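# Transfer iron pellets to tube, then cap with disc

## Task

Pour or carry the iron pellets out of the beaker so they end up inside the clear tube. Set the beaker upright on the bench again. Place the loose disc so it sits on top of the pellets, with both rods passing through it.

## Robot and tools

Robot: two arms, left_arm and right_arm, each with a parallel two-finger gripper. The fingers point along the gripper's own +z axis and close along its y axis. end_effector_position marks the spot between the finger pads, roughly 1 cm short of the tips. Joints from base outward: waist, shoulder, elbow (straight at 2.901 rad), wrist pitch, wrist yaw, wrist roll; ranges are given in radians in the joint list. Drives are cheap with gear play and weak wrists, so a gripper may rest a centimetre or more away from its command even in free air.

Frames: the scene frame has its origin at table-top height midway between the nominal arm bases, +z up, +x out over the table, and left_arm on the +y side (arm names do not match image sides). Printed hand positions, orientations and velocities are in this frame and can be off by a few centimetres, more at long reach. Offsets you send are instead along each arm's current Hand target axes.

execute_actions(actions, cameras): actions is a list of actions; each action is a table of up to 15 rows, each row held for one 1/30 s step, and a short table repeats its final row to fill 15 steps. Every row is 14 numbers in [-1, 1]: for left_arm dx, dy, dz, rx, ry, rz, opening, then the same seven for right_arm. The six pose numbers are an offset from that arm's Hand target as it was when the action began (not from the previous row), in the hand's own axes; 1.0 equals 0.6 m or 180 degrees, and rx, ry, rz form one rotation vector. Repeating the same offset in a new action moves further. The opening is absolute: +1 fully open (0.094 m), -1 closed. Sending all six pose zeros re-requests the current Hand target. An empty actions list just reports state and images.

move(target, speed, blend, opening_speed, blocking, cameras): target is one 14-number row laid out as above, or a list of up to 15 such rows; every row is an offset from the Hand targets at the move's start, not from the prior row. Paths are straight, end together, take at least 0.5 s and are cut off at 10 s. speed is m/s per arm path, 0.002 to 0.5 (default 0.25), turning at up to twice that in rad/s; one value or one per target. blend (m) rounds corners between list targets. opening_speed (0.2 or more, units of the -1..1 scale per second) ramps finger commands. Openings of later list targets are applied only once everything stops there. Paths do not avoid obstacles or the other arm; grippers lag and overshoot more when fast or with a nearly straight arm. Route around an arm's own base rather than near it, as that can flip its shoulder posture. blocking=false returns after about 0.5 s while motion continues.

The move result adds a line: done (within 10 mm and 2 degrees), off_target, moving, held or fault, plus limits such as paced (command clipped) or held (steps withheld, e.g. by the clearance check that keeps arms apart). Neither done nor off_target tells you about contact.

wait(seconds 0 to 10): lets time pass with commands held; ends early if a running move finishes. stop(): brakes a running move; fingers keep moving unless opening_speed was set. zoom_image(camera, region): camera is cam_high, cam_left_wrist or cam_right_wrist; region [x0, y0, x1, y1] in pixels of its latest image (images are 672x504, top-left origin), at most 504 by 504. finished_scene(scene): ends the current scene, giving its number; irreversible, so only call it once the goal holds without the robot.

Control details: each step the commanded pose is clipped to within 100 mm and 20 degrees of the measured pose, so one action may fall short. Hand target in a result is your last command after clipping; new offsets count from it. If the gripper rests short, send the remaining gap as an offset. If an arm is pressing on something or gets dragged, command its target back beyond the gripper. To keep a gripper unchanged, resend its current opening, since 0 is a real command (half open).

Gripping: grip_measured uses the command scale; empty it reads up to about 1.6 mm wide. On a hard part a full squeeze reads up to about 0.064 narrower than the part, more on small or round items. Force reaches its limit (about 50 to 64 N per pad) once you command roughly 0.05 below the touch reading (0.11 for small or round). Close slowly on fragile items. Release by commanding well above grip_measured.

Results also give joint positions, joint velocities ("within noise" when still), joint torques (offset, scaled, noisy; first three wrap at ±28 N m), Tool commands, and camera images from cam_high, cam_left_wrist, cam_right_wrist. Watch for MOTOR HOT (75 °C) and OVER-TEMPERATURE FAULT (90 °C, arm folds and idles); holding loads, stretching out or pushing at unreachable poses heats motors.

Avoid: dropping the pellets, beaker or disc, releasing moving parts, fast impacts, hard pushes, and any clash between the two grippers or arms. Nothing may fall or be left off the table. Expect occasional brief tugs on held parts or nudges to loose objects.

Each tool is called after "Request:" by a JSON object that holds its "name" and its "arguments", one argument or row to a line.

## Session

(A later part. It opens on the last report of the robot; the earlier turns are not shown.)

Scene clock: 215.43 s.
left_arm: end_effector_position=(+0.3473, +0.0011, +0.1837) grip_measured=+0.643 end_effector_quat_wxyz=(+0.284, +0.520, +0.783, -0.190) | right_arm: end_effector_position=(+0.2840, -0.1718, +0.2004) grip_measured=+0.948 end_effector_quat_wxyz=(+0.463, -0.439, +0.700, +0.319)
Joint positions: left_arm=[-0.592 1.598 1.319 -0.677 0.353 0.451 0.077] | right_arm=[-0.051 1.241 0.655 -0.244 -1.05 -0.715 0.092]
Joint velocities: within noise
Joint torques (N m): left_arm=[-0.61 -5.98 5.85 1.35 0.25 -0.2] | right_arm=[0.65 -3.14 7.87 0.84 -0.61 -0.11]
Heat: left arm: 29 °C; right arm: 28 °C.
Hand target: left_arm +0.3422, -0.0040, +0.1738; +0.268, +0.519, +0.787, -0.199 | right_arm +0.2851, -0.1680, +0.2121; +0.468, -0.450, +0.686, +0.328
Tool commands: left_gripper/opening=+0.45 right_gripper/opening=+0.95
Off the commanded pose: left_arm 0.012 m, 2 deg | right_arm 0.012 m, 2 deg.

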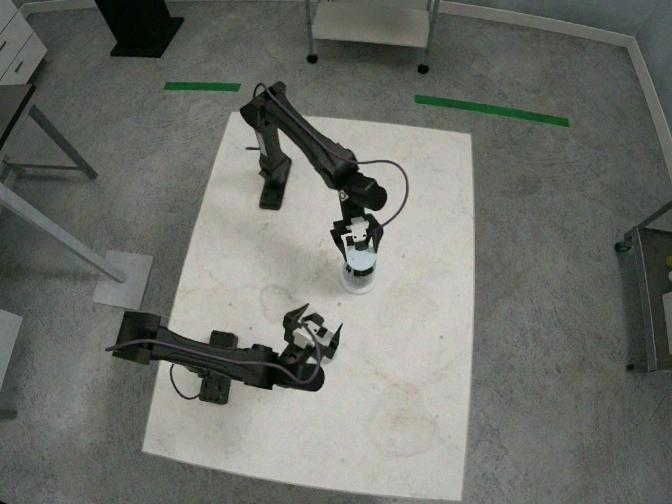

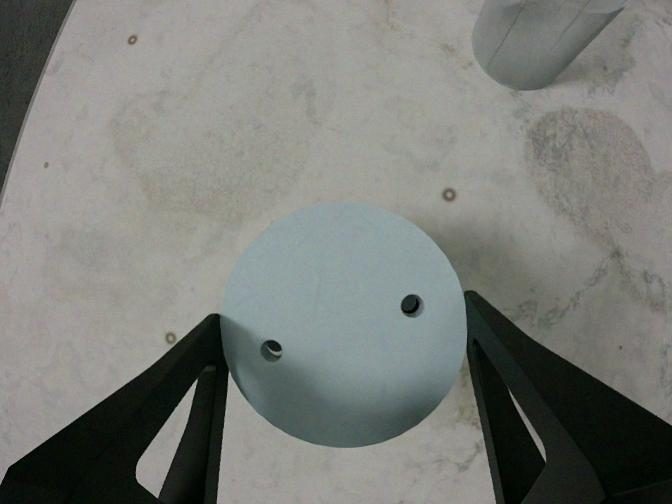

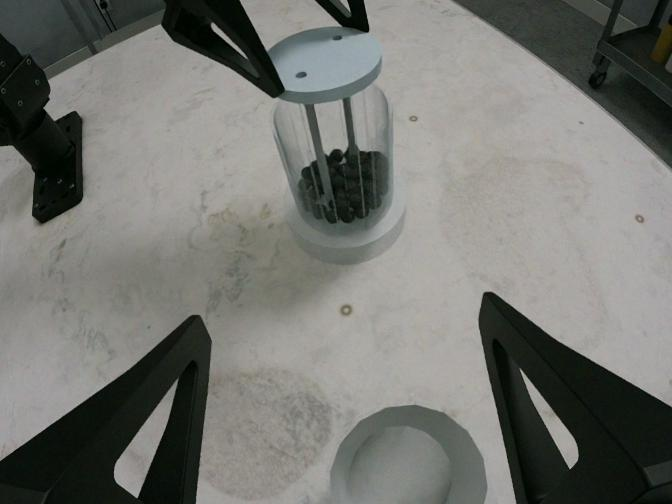

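Request:
{"name": "move", "arguments": {
  "target": [0.00432, 0.00084, 0.0072, 0.00125, 0.00362, -0.00117, 0.45, 0, 0, 0, 0, 0, 0, 0.95],
  "speed": 0.02
}}

Request:
{"name": "zoom_image", "arguments": {
  "camera": "cam_left_wrist",
  "region": [399, 292, 427, 320]
}}

Request:
{"name": "zoom_image", "arguments": {
  "camera": "cam_left_wrist",
  "region": [258, 336, 286, 364]
}}

Request:
{"name": "zoom_image", "arguments": {
  "camera": "cam_right_wrist",
  "region": [265, 20, 395, 120]
}}

Scene clock: 233.77 s.
left_arm: end_effector_position=(+0.3485, +0.0005, +0.1768) grip_measured=+0.643 end_effector_quat_wxyz=(+0.277, +0.520, +0.786, -0.189) | right_arm: end_effector_position=(+0.2840, -0.1718, +0.2004) grip_measured=+0.948 end_effector_quat_wxyz=(+0.463, -0.439, +0.700, +0.319)
Joint positions: left_arm=[-0.592 1.615 1.318 -0.674 0.351 0.451 0.077] | right_arm=[-0.051 1.241 0.655 -0.244 -1.05 -0.715 0.092]
Joint velocities: within noise
Joint torques (N m): left_arm=[-1.06 -6.37 5.97 1.39 0.24 -0.1] | right_arm=[0.75 -3.1 7.95 0.89 -0.63 -0.08]
Heat: left arm: 29 °C; right arm: 28 °C.
Hand target: left_arm +0.3428, -0.0045, +0.1688; +0.263, +0.519, +0.789, -0.198 | right_arm +0.2851, -0.1680, +0.2121; +0.468, -0.450, +0.686, +0.328
Off the commanded pose: left_arm 0.011 m, 2 deg | right_arm 0.012 m, 2 deg.
move: off_target (left_arm, right_arm)

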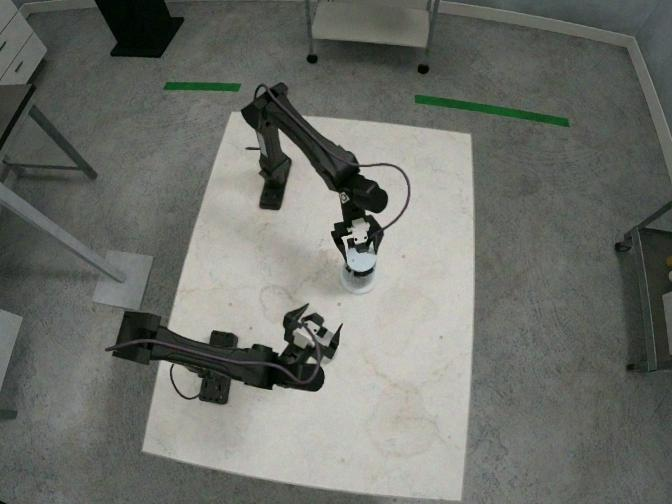

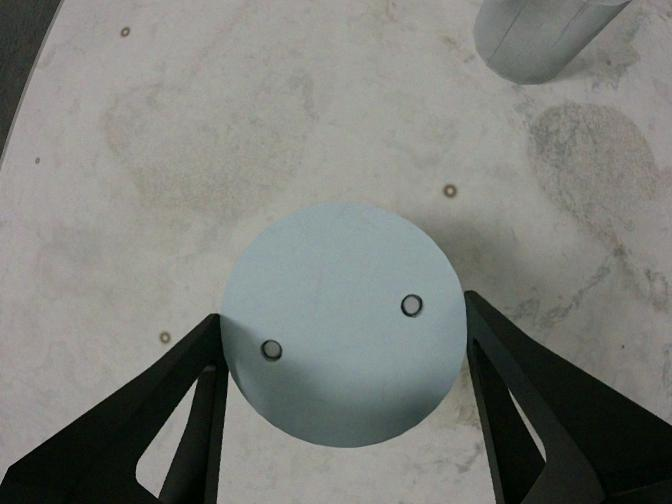

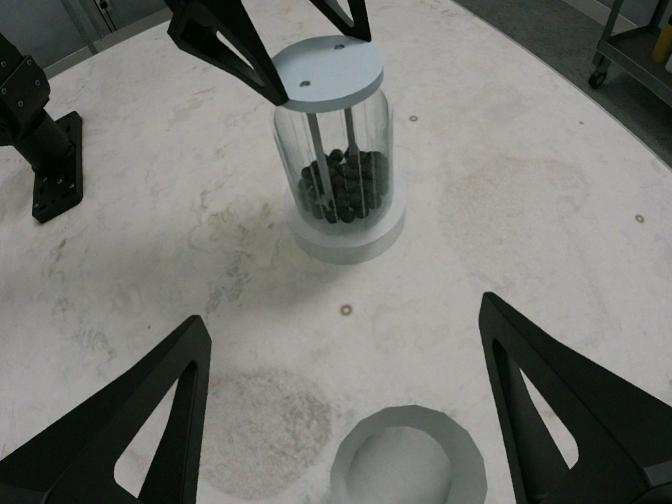

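Scaled by 18.000 from the camera's 672x504 image, which has a finer 960x720 frame.

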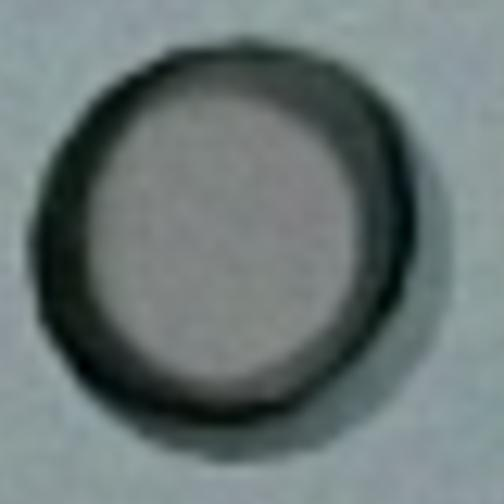

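Scaled by 18.000 from the camera's 672x504 image, which has a finer 960x720 frame.

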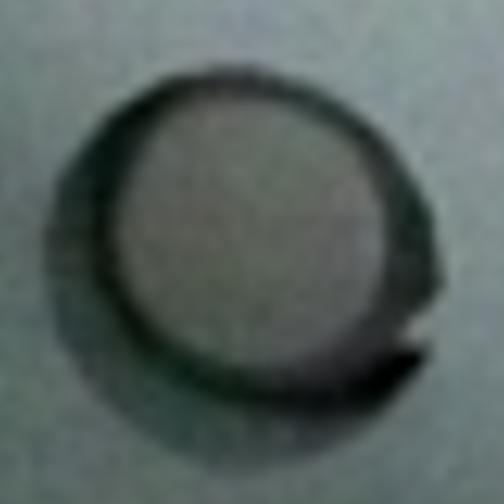

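Scaled by 3.877 from the camera's 672x504 image, which has a finer 960x720 frame.

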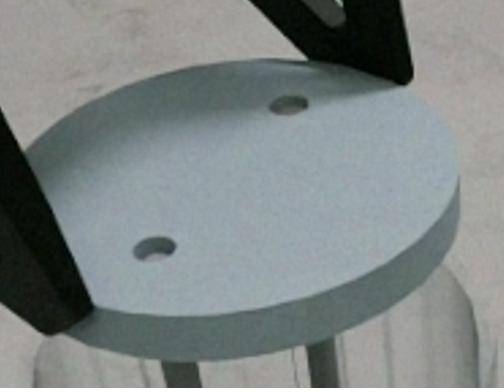

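Request:
{"name": "move", "arguments": {
  "target": [0.01034, 0.00066, 0.01306, 0, 0, 0, 0.45, 0, 0, 0, 0, 0, 0, 0.95],
  "speed": 0.03,
  "cameras": ["cam_left_wrist", "cam_right_wrist"]
}}

Request:
{"name": "zoom_image", "arguments": {
  "camera": "cam_left_wrist",
  "region": [395, 290, 430, 325]
}}

Request:
{"name": "zoom_image", "arguments": {
  "camera": "cam_left_wrist",
  "region": [255, 335, 290, 370]
}}

Scene clock: 235.57 s.
left_arm: end_effector_position=(+0.3482, +0.0007, +0.1681) grip_measured=+0.643 end_effector_quat_wxyz=(+0.277, +0.520, +0.785, -0.189) | right_arm: end_effector_position=(+0.2840, -0.1718, +0.2004) grip_measured=+0.948 end_effector_quat_wxyz=(+0.463, -0.439, +0.700, +0.319)
Joint positions: left_arm=[-0.592 1.615 1.283 -0.637 0.351 0.451 0.077] | right_arm=[-0.051 1.241 0.655 -0.244 -1.05 -0.715 0.092]
Joint velocities: within noise
Joint torques (N m): left_arm=[-0.9 -6.11 5.85 1.35 0.27 -0.15] | right_arm=[0.58 -3.07 7.95 0.88 -0.62 -0.12]
Heat: left arm: 29 °C; right arm: 28 °C.
Hand target: left_arm +0.3428, -0.0045, +0.1588; +0.263, +0.519, +0.789, -0.198 | right_arm +0.2851, -0.1680, +0.2121; +0.468, -0.450, +0.686, +0.328
Off the commanded pose: left_arm 0.012 m, 2 deg | right_arm 0.012 m, 2 deg.
move: off_target (left_arm, right_arm)
Images, in order (width x height): cam_left_wrist 672x504, cam_right_wrist 672x504.

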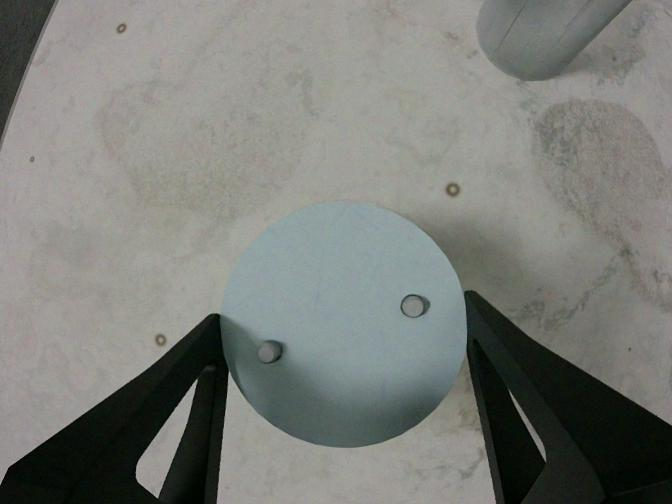

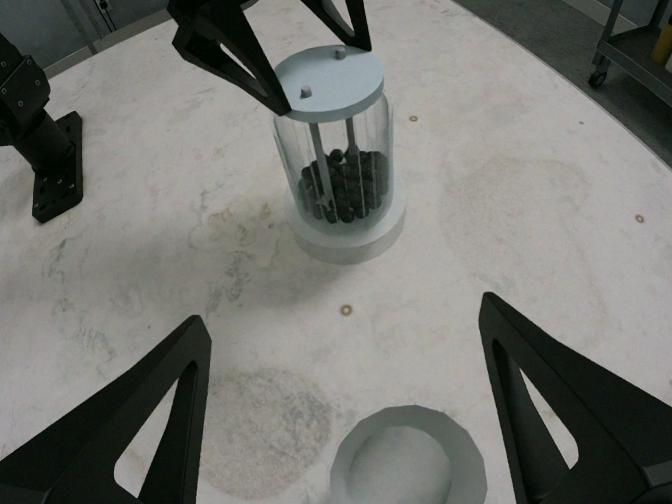

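Scaled by 14.400 from the camera's 672x504 image, which has a finer 960x720 frame.

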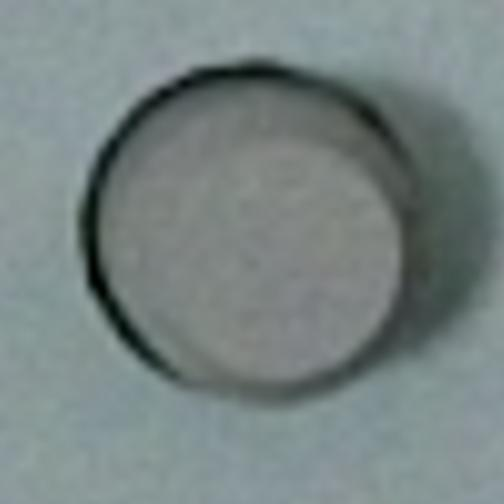

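Scaled by 14.400 from the camera's 672x504 image, which has a finer 960x720 frame.

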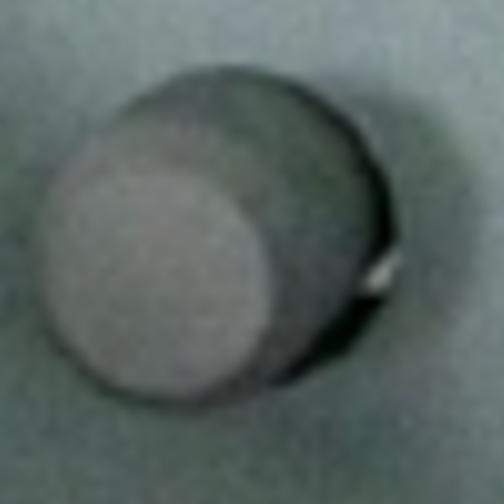

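Request:
{"name": "move", "arguments": {
  "target": [0.01034, 0.00066, 0.01306, 0, 0, 0, 0.45, 0, 0, 0, 0, 0, 0, 0.95],
  "speed": 0.03,
  "cameras": ["cam_left_wrist", "cam_right_wrist"]
}}

Request:
{"name": "zoom_image", "arguments": {
  "camera": "cam_right_wrist",
  "region": [255, 20, 405, 140]
}}

Request:
{"name": "zoom_image", "arguments": {
  "camera": "cam_left_wrist",
  "region": [215, 270, 475, 420]
}}

Scene clock: 237.57 s.
left_arm: end_effector_position=(+0.3486, +0.0004, +0.1574) grip_measured=+0.643 end_effector_quat_wxyz=(+0.277, +0.520, +0.786, -0.189) | right_arm: end_effector_position=(+0.2840, -0.1718, +0.2004) grip_measured=+0.948 end_effector_quat_wxyz=(+0.463, -0.439, +0.700, +0.319)
Joint positions: left_arm=[-0.592 1.623 1.249 -0.597 0.351 0.451 0.077] | right_arm=[-0.051 1.241 0.655 -0.244 -1.05 -0.715 0.092]
Joint velocities: within noise
Joint torques (N m): left_arm=[-0.88 -6.43 5.79 1.36 0.28 -0.15] | right_arm=[0.68 -3 7.91 0.89 -0.6 -0.08]
Heat: left arm: 29 °C; right arm: 28 °C.
Hand target: left_arm +0.3428, -0.0045, +0.1488; +0.263, +0.519, +0.789, -0.198 | right_arm +0.2851, -0.1680, +0.2121; +0.468, -0.450, +0.686, +0.328
Off the commanded pose: left_arm 0.012 m, 2 deg | right_arm 0.012 m, 2 deg.
move: off_target (left_arm, right_arm)
Images, in order (width x height): cam_left_wrist 672x504, cam_right_wrist 672x504.

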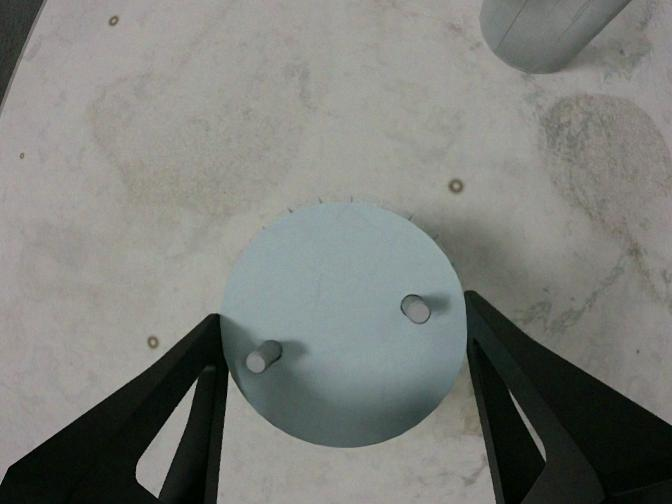

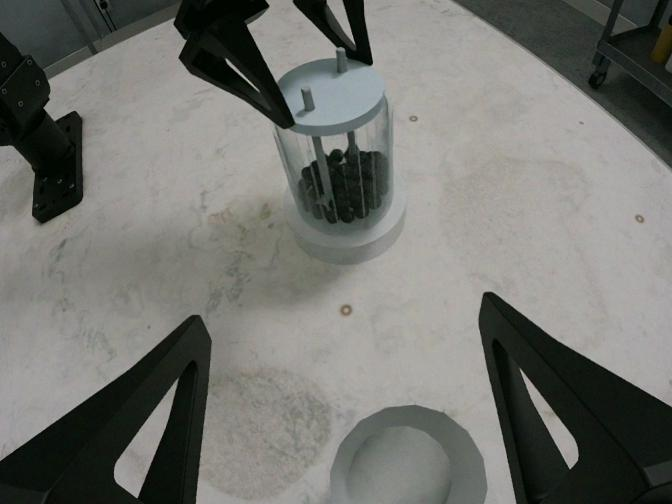

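Scaled by 3.360 from the camera's 672x504 image, which has a finer 960x720 frame.

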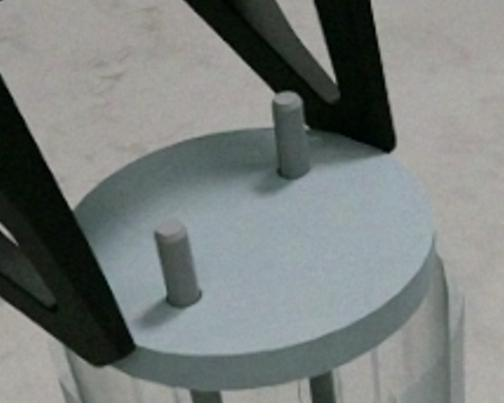

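Scaled by 1.938 from the camera's 672x504 image, which has a finer 960x720 frame.

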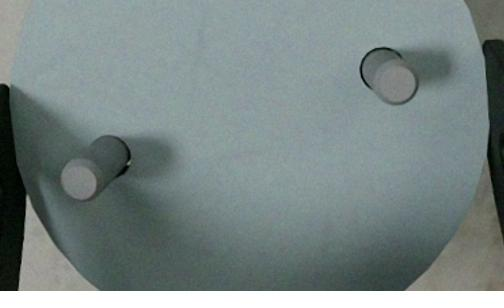

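Request:
{"name": "move", "arguments": {
  "target": [0.00724, 0.00046, 0.00914, 0, 0, 0, 0.45, 0, 0, 0, 0, 0, 0, 0.95],
  "speed": 0.03,
  "cameras": ["cam_left_wrist", "cam_right_wrist"]
}}

Request:
{"name": "zoom_image", "arguments": {
  "camera": "cam_right_wrist",
  "region": [255, 30, 405, 150]
}}

Request:
{"name": "zoom_image", "arguments": {
  "camera": "cam_left_wrist",
  "region": [215, 190, 475, 450]
}}

Scene clock: 238.97 s.
left_arm: end_effector_position=(+0.3487, +0.0004, +0.1523) grip_measured=+0.643 end_effector_quat_wxyz=(+0.279, +0.520, +0.785, -0.190) | right_arm: end_effector_position=(+0.2840, -0.1718, +0.2004) grip_measured=+0.948 end_effector_quat_wxyz=(+0.463, -0.439, +0.700, +0.319)
Joint positions: left_arm=[-0.592 1.623 1.226 -0.57 0.351 0.451 0.077] | right_arm=[-0.051 1.241 0.655 -0.244 -1.05 -0.715 0.092]
Joint velocities: within noise
Joint torques (N m): left_arm=[-0.83 -5.97 5.74 1.39 0.26 -0.09] | right_arm=[0.61 -3.14 7.97 0.89 -0.62 -0.11]
Heat: left arm: 29 °C; right arm: 28 °C.
Hand target: left_arm +0.3428, -0.0045, +0.1418; +0.263, +0.519, +0.789, -0.198 | right_arm +0.2851, -0.1680, +0.2121; +0.468, -0.450, +0.686, +0.328
Off the commanded pose: left_arm 0.013 m, 2 deg | right_arm 0.012 m, 2 deg.
move: off_target (left_arm, right_arm)
Images, in order (width x height): cam_left_wrist 672x504, cam_right_wrist 672x504.

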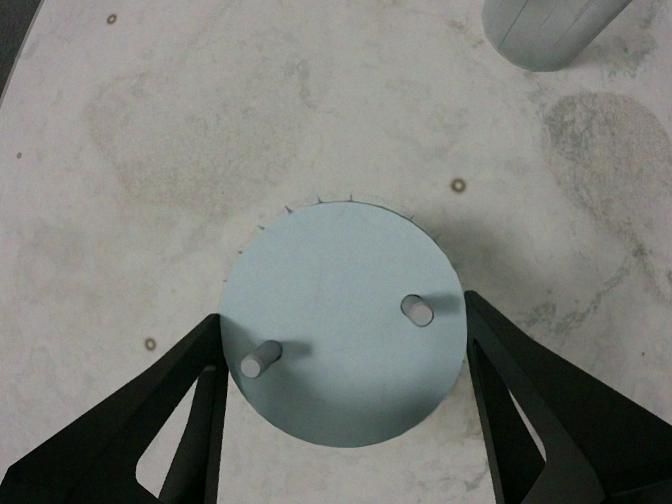

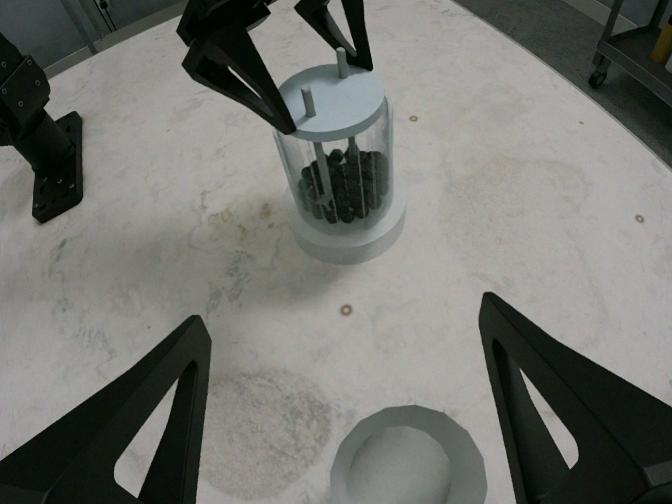

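Scaled by 3.360 from the camera's 672x504 image, which has a finer 960x720 frame.

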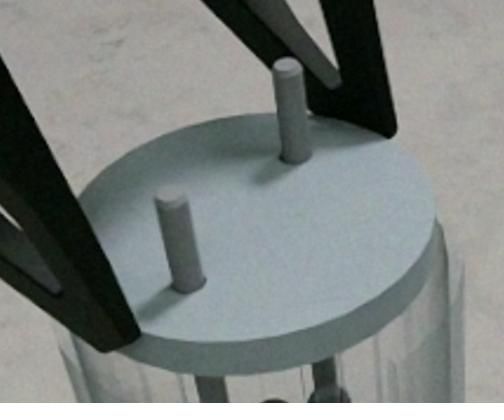

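Scaled by 1.938 from the camera's 672x504 image, which has a finer 960x720 frame.

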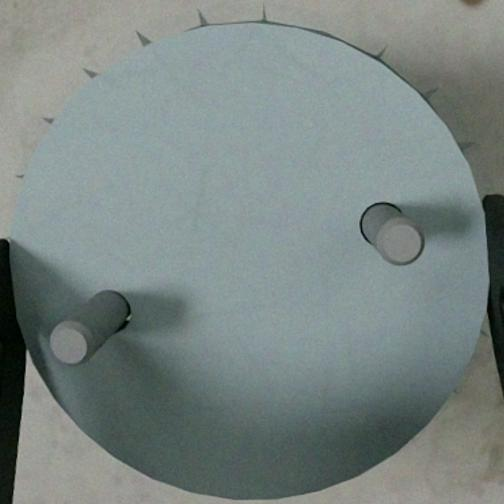

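Request:
{"name": "move", "arguments": {
  "target": [0.00414, 0.00026, 0.00522, 0, 0, 0, 0.45, 0, 0, 0, 0, 0, 0, 0.95],
  "speed": 0.03,
  "cameras": ["cam_left_wrist", "cam_right_wrist"]
}}

Request:
{"name": "zoom_image", "arguments": {
  "camera": "cam_right_wrist",
  "region": [255, 30, 405, 150]
}}

Scene clock: 240.73 s.
left_arm: end_effector_position=(+0.3488, +0.0003, +0.1478) grip_measured=+0.643 end_effector_quat_wxyz=(+0.278, +0.520, +0.785, -0.190) | right_arm: end_effector_position=(+0.2840, -0.1718, +0.2004) grip_measured=+0.948 end_effector_quat_wxyz=(+0.463, -0.439, +0.700, +0.319)
Joint positions: left_arm=[-0.592 1.628 1.214 -0.554 0.351 0.451 0.077] | right_arm=[-0.051 1.241 0.655 -0.244 -1.05 -0.715 0.092]
Joint velocities: within noise
Joint torques (N m): left_arm=[-0.9 -6.09 5.65 1.43 0.28 -0.08] | right_arm=[0.68 -3.04 7.99 0.87 -0.62 -0.1]
Heat: left arm: 29 °C; right arm: 28 °C.
Hand target: left_arm +0.3428, -0.0045, +0.1378; +0.263, +0.519, +0.789, -0.198 | right_arm +0.2851, -0.1680, +0.2121; +0.468, -0.450, +0.686, +0.328
Off the commanded pose: left_arm 0.013 m, 2 deg | right_arm 0.012 m, 2 deg.
move: off_target (left_arm, right_arm)
Images, in order (width x height): cam_left_wrist 672x504, cam_right_wrist 672x504.

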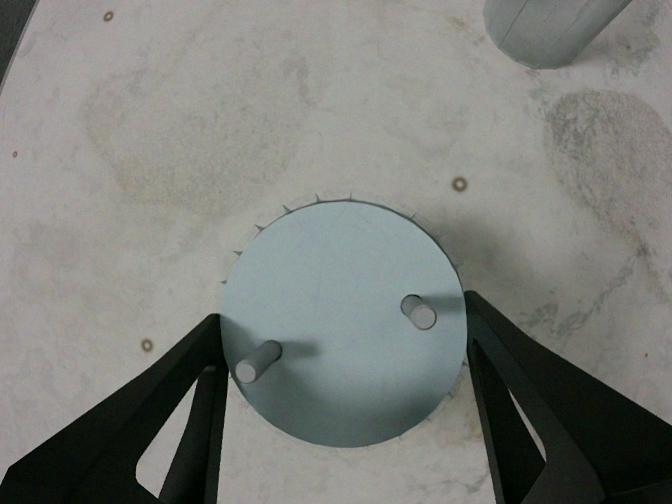

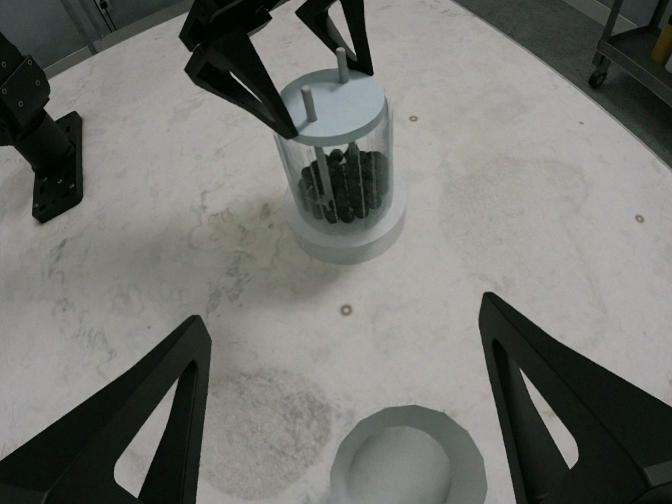

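Scaled by 3.360 from the camera's 672x504 image, which has a finer 960x720 frame.

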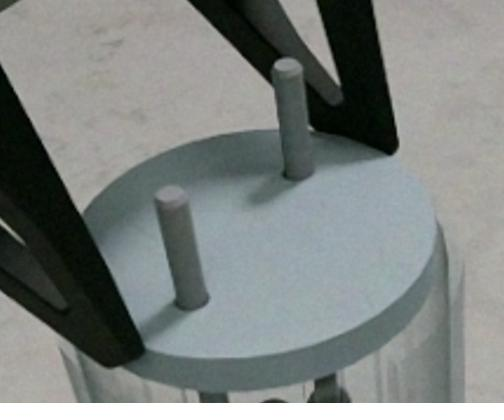

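Request:
{"name": "move", "arguments": {
  "target": [0, 0, 0, 0, 0, 0, 0.82, 0, 0, 0, 0, 0, 0, 0.95],
  "opening_speed": 0.4,
  "cameras": ["cam_left_wrist", "cam_right_wrist"]
}}

Request:
{"name": "zoom_image", "arguments": {
  "camera": "cam_right_wrist",
  "region": [255, 30, 415, 270]
}}

Scene clock: 242.63 s.
left_arm: end_effector_position=(+0.3475, -0.0011, +0.1478) grip_measured=+0.818 end_effector_quat_wxyz=(+0.278, +0.522, +0.784, -0.190) | right_arm: end_effector_position=(+0.2840, -0.1718, +0.2004) grip_measured=+0.948 end_effector_quat_wxyz=(+0.463, -0.439, +0.700, +0.319)
Joint positions: left_arm=[-0.597 1.628 1.214 -0.554 0.351 0.451 0.085] | right_arm=[-0.051 1.241 0.655 -0.244 -1.05 -0.715 0.092]
Joint velocities: within noise
Joint torques (N m): left_arm=[-0.94 -6.2 5.6 1.42 0.22 -0.12] | right_arm=[0.64 -3.12 7.73 0.88 -0.61 -0.13]
Heat: left arm: 29 °C; right arm: 28 °C.
Hand target: left_arm +0.3428, -0.0045, +0.1378; +0.263, +0.519, +0.789, -0.198 | right_arm +0.2851, -0.1680, +0.2121; +0.468, -0.450, +0.686, +0.328
Off the commanded pose: left_arm 0.012 m, 2 deg | right_arm 0.012 m, 2 deg.
move: off_target (left_arm, right_arm)
Images, in order (width x height): cam_left_wrist 672x504, cam_right_wrist 672x504.

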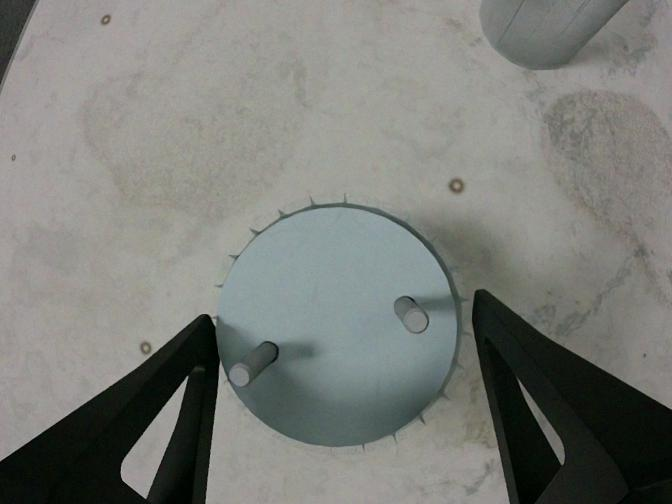

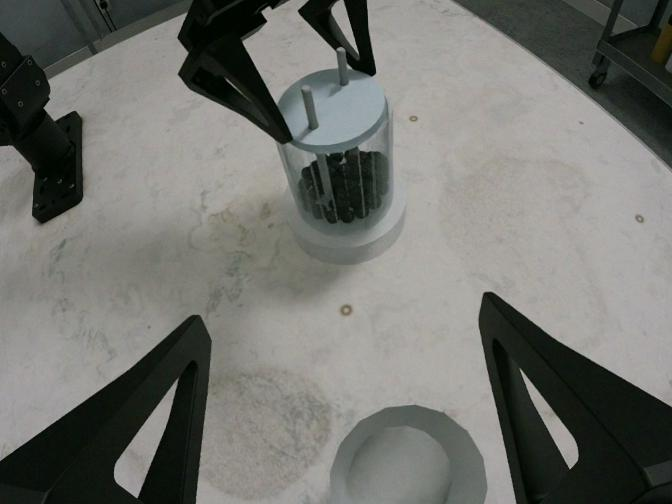

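Scaled by 2.100 from the camera's 672x504 image, which has a finer 960x720 frame.

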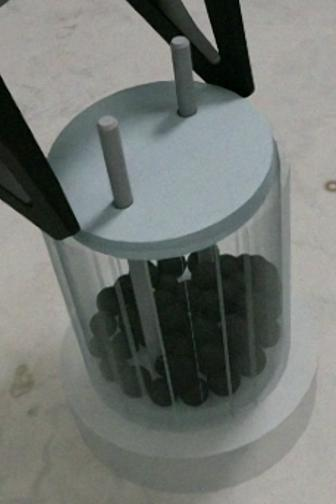

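Request:
{"name": "zoom_image", "arguments": {
  "camera": "cam_left_wrist",
  "region": [195, 180, 495, 460]
}}

Request:
{"name": "zoom_image", "arguments": {
  "camera": "cam_right_wrist",
  "region": [270, 50, 400, 160]
}}

Scaled by 1.680 from the camera's 672x504 image, which has a finer 960x720 frame.

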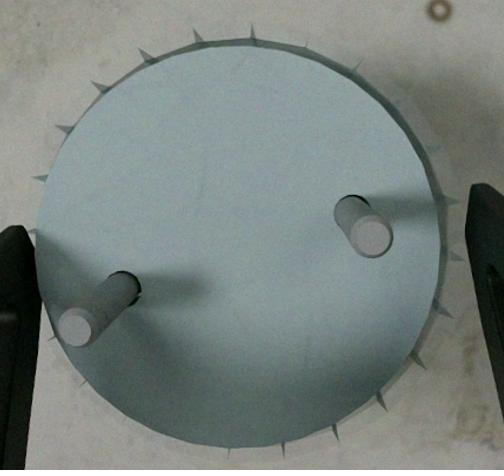

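Scaled by 3.877 from the camera's 672x504 image, which has a finer 960x720 frame.

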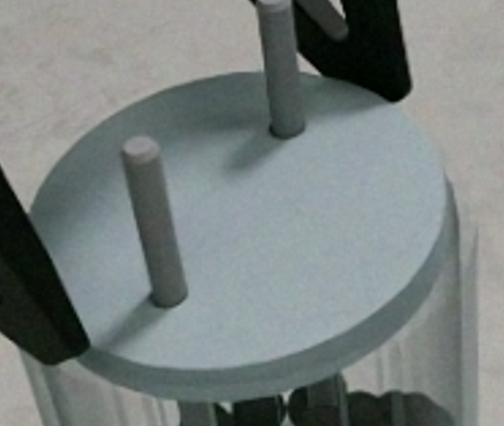

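Request:
{"name": "move", "arguments": {
  "target": [0, 0, 0, 0, 0, 0, 0.98, 0, 0, 0, 0, 0, 0, 0.95],
  "opening_speed": 0.4,
  "cameras": ["cam_left_wrist", "cam_right_wrist"]
}}

Request:
{"name": "zoom_image", "arguments": {
  "camera": "cam_left_wrist",
  "region": [195, 180, 495, 460]
}}

Request:
{"name": "zoom_image", "arguments": {
  "camera": "cam_right_wrist",
  "region": [255, 30, 415, 270]
}}

Scene clock: 244.83 s.
left_arm: end_effector_position=(+0.3457, -0.0030, +0.1478) grip_measured=+0.978 end_effector_quat_wxyz=(+0.277, +0.524, +0.782, -0.191) | right_arm: end_effector_position=(+0.2840, -0.1718, +0.2004) grip_measured=+0.948 end_effector_quat_wxyz=(+0.463, -0.439, +0.700, +0.319)
Joint positions: left_arm=[-0.603 1.628 1.214 -0.554 0.351 0.451 0.093] | right_arm=[-0.051 1.241 0.655 -0.244 -1.05 -0.715 0.092]
Joint velocities: within noise
Joint torques (N m): left_arm=[-0.66 -6.06 5.67 1.34 0.26 -0.13] | right_arm=[0.64 -3.08 7.82 0.89 -0.64 -0.11]
Heat: left arm: 29 °C; right arm: 28 °C.
Hand target: left_arm +0.3428, -0.0045, +0.1378; +0.263, +0.519, +0.789, -0.198 | right_arm +0.2851, -0.1680, +0.2121; +0.468, -0.450, +0.686, +0.328
Off the commanded pose: left_arm 0.011 m, 2 deg | right_arm 0.012 m, 2 deg.
move: off_target (left_arm, right_arm)
Images, in order (width x height): cam_left_wrist 672x504, cam_right_wrist 672x504.

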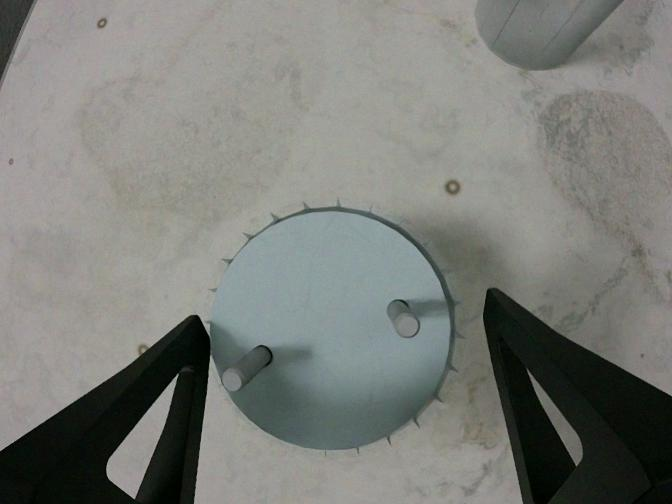

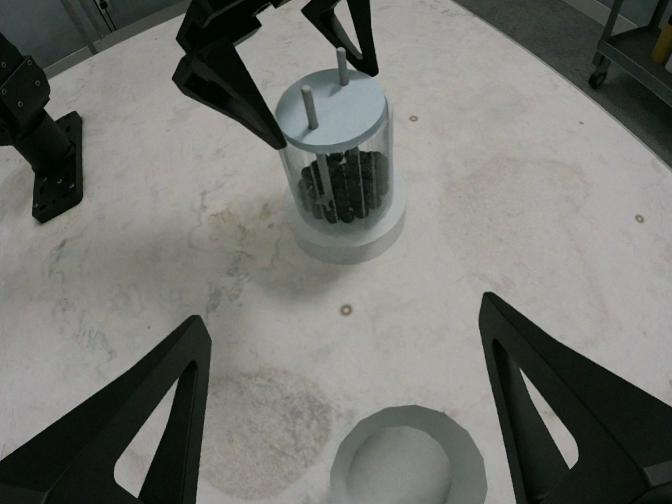

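Scaled by 1.680 from the camera's 672x504 image, which has a finer 960x720 frame.

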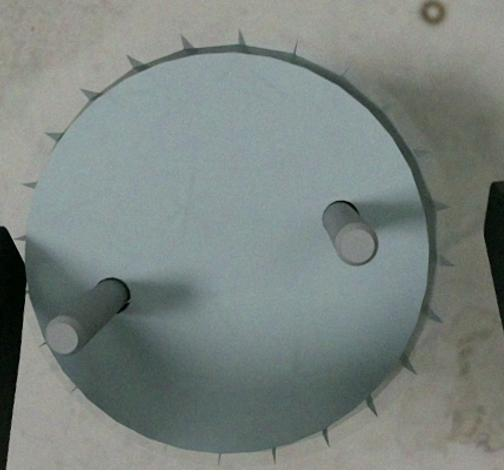

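Scaled by 2.100 from the camera's 672x504 image, which has a finer 960x720 frame.

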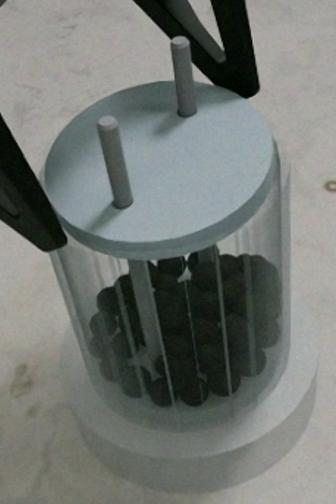

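Request:
{"name": "move", "arguments": {
  "target": [0.00804, 0.02337, -0.00755, 0, 0, 0, 0.98, 0, 0, 0, 0, 0, 0, 0.95],
  "speed": 0.03,
  "cameras": ["cam_left_wrist", "cam_right_wrist"]
}}

Request:
{"name": "zoom_image", "arguments": {
  "camera": "cam_left_wrist",
  "region": [185, 180, 485, 460]
}}

Request:
{"name": "zoom_image", "arguments": {
  "camera": "cam_right_wrist",
  "region": [255, 30, 415, 270]
}}

Scene clock: 248.17 s.
left_arm: end_effector_position=(+0.3507, +0.0024, +0.1451) grip_measured=+0.979 end_effector_quat_wxyz=(+0.273, +0.516, +0.787, -0.200) | right_arm: end_effector_position=(+0.2840, -0.1718, +0.2004) grip_measured=+0.948 end_effector_quat_wxyz=(+0.463, -0.439, +0.700, +0.319)
Joint positions: left_arm=[-0.574 1.638 1.214 -0.554 0.381 0.454 0.093] | right_arm=[-0.051 1.241 0.655 -0.244 -1.05 -0.715 0.092]
Joint velocities: within noise
Joint torques (N m): left_arm=[1.16 -6.22 6.99 1.27 0.23 0.11] | right_arm=[0.72 -3.17 7.88 0.9 -0.6 -0.13]
Heat: left arm: 29 °C; right arm: 28 °C.
Hand target: left_arm +0.3532, +0.0069, +0.1378; +0.263, +0.519, +0.789, -0.198 | right_arm +0.2851, -0.1680, +0.2121; +0.468, -0.450, +0.686, +0.328
Off the commanded pose: left_arm 0.009 m, 1 deg | right_arm 0.012 m, 2 deg.
move: off_target (right_arm)
Images, in order (width x height): cam_left_wrist 672x504, cam_right_wrist 672x504.

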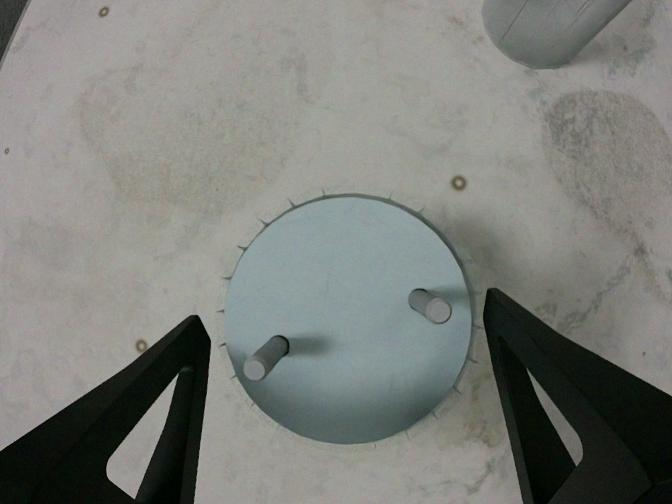

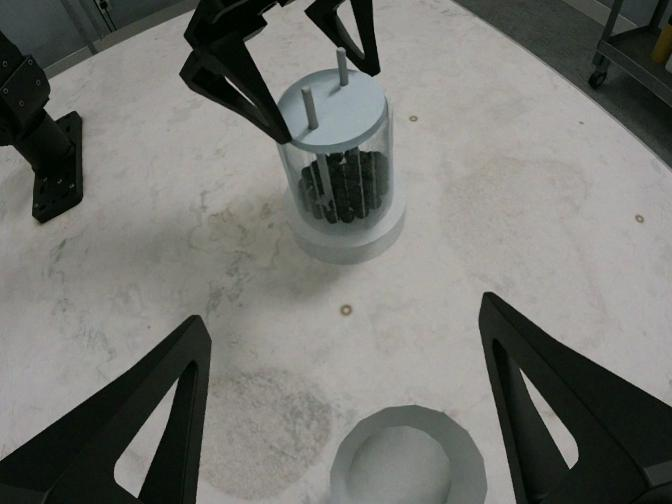

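Scaled by 1.680 from the camera's 672x504 image, which has a finer 960x720 frame.

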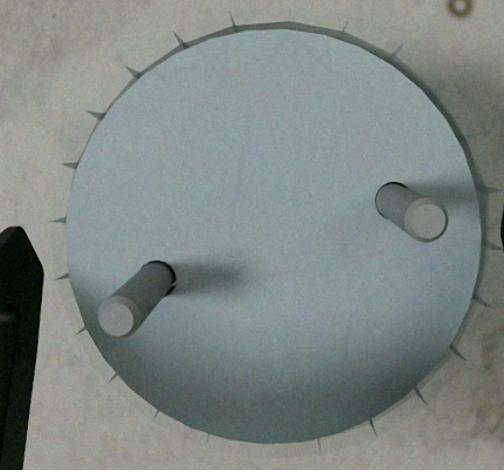

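Scaled by 2.100 from the camera's 672x504 image, which has a finer 960x720 frame.

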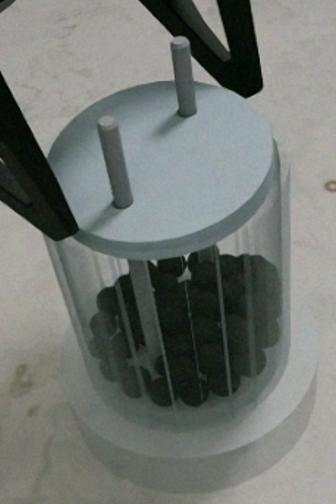

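Request:
{"name": "zoom_image", "arguments": {
  "camera": "cam_right_wrist",
  "region": [270, 60, 330, 160]
}}

Request:
{"name": "zoom_image", "arguments": {
  "camera": "cam_right_wrist",
  "region": [330, 60, 400, 170]
}}

Request:
{"name": "zoom_image", "arguments": {
  "camera": "cam_left_wrist",
  "region": [210, 180, 350, 320]
}}

Request:
{"name": "zoom_image", "arguments": {
  "camera": "cam_left_wrist",
  "region": [350, 180, 490, 320]
}}

Request:
{"name": "zoom_image", "arguments": {
  "camera": "cam_left_wrist",
  "region": [210, 320, 350, 460]
}}

Request:
{"name": "zoom_image", "arguments": {
  "camera": "cam_left_wrist",
  "region": [350, 320, 490, 460]
}}

Scaled by 5.040 from the camera's 672x504 image, which has a finer 960x720 frame.

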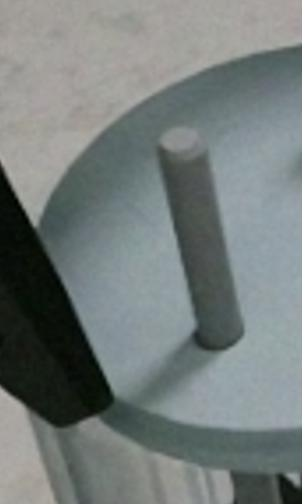

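Scaled by 4.582 from the camera's 672x504 image, which has a finer 960x720 frame.

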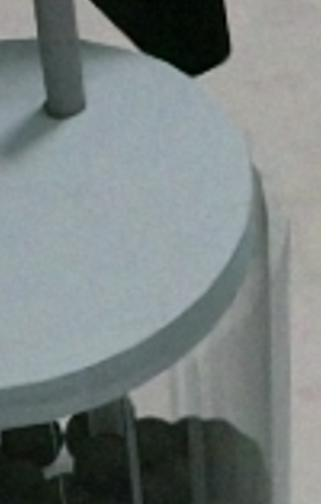

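Scaled by 3.600 from the camera's 672x504 image, which has a finer 960x720 frame.

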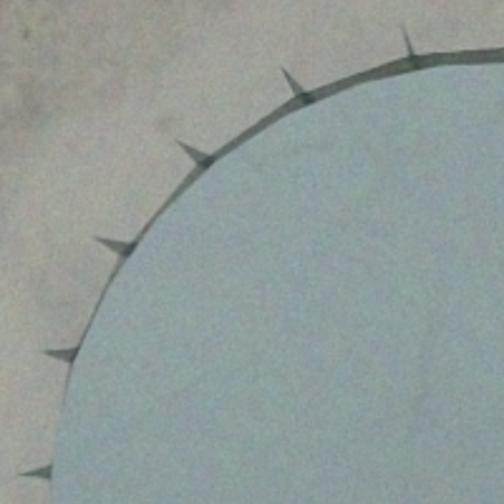

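Scaled by 3.600 from the camera's 672x504 image, which has a finer 960x720 frame.

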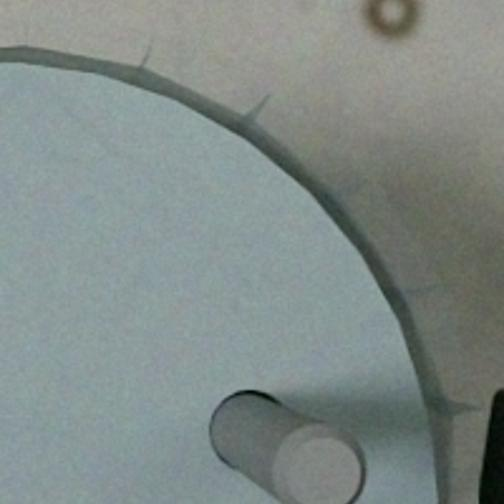

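Scaled by 3.600 from the camera's 672x504 image, which has a finer 960x720 frame.

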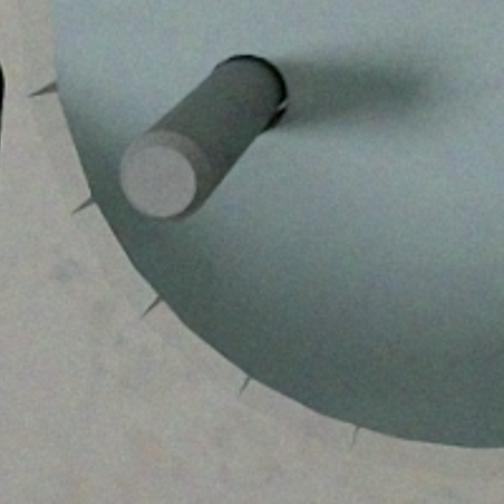

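Scaled by 3.600 from the camera's 672x504 image, which has a finer 960x720 frame.

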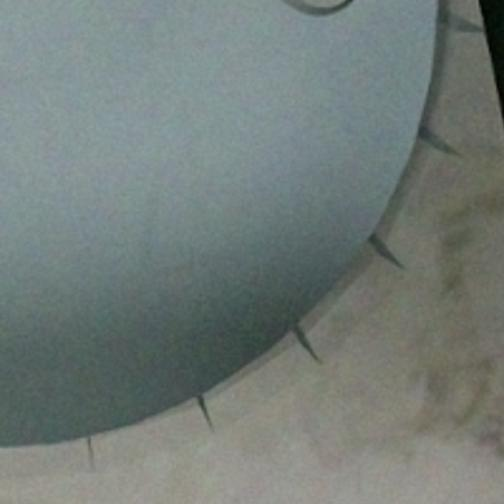

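Request:
{"name": "move", "arguments": {
  "target": [-0.05087, -0.01503, -0.07198, -0.01318, -0.03829, 0.01237, 0.98, 0, 0, 0, 0, 0, 0, 0.95],
  "speed": 0.06,
  "cameras": ["cam_left_wrist", "cam_right_wrist"]
}}

Request:
{"name": "zoom_image", "arguments": {
  "camera": "cam_right_wrist",
  "region": [255, 30, 415, 150]
}}

Request:
{"name": "zoom_image", "arguments": {
  "camera": "cam_left_wrist",
  "region": [180, 180, 520, 460]
}}

Scene clock: 271.23 s.
left_arm: end_effector_position=(+0.3482, +0.0038, +0.1755) grip_measured=+0.979 end_effector_quat_wxyz=(+0.309, +0.517, +0.772, -0.201) | right_arm: end_effector_position=(+0.2840, -0.1718, +0.2004) grip_measured=+0.948 end_effector_quat_wxyz=(+0.463, -0.439, +0.700, +0.319)
Joint positions: left_arm=[-0.574 1.562 1.214 -0.554 0.382 0.455 0.093] | right_arm=[-0.051 1.241 0.655 -0.244 -1.05 -0.715 0.092]
Joint velocities: within noise
Joint torques (N m): left_arm=[0.7 -10.93 6.67 1.41 0.33 0.01] | right_arm=[0.65 -3.03 7.95 0.88 -0.64 -0.11]
Heat: left arm: 28 °C; right arm: 27 °C.
Hand target: left_arm +0.3458, +0.0070, +0.1909; +0.324, +0.516, +0.765, -0.208 | right_arm +0.2851, -0.1680, +0.2121; +0.468, -0.450, +0.686, +0.328
Off the commanded pose: left_arm 0.016 m, 2 deg | right_arm 0.012 m, 2 deg.
move: off_target (left_arm, right_arm)
Images, in order (width x height): cam_left_wrist 672x504, cam_right_wrist 672x504.

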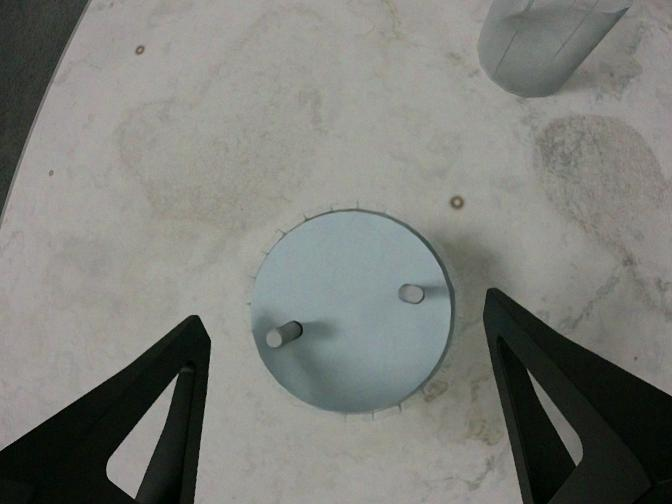

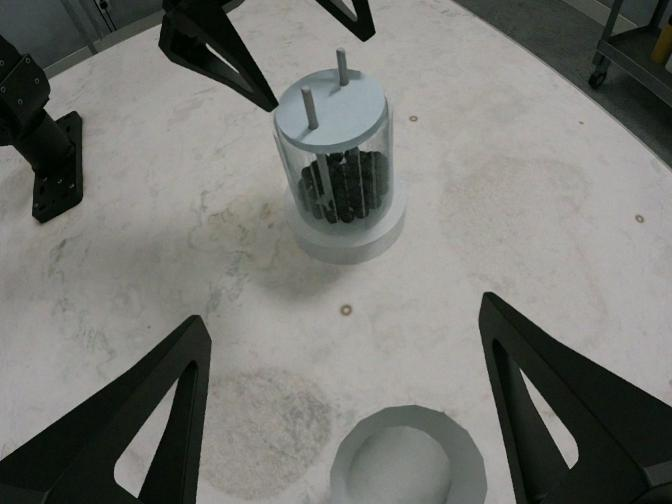

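Scaled by 3.150 from the camera's 672x504 image, which has a finer 960x720 frame.

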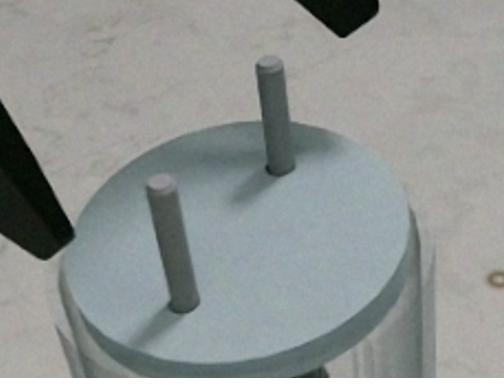

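Scaled by 1.482 from the camera's 672x504 image, which has a finer 960x720 frame.

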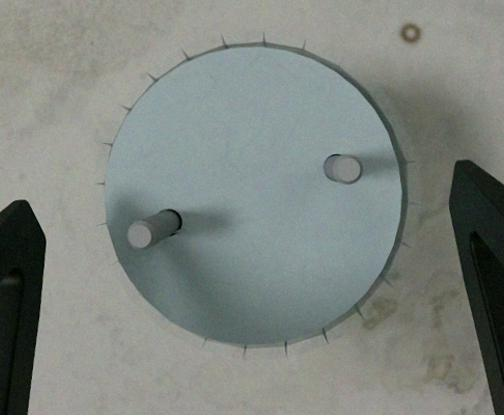

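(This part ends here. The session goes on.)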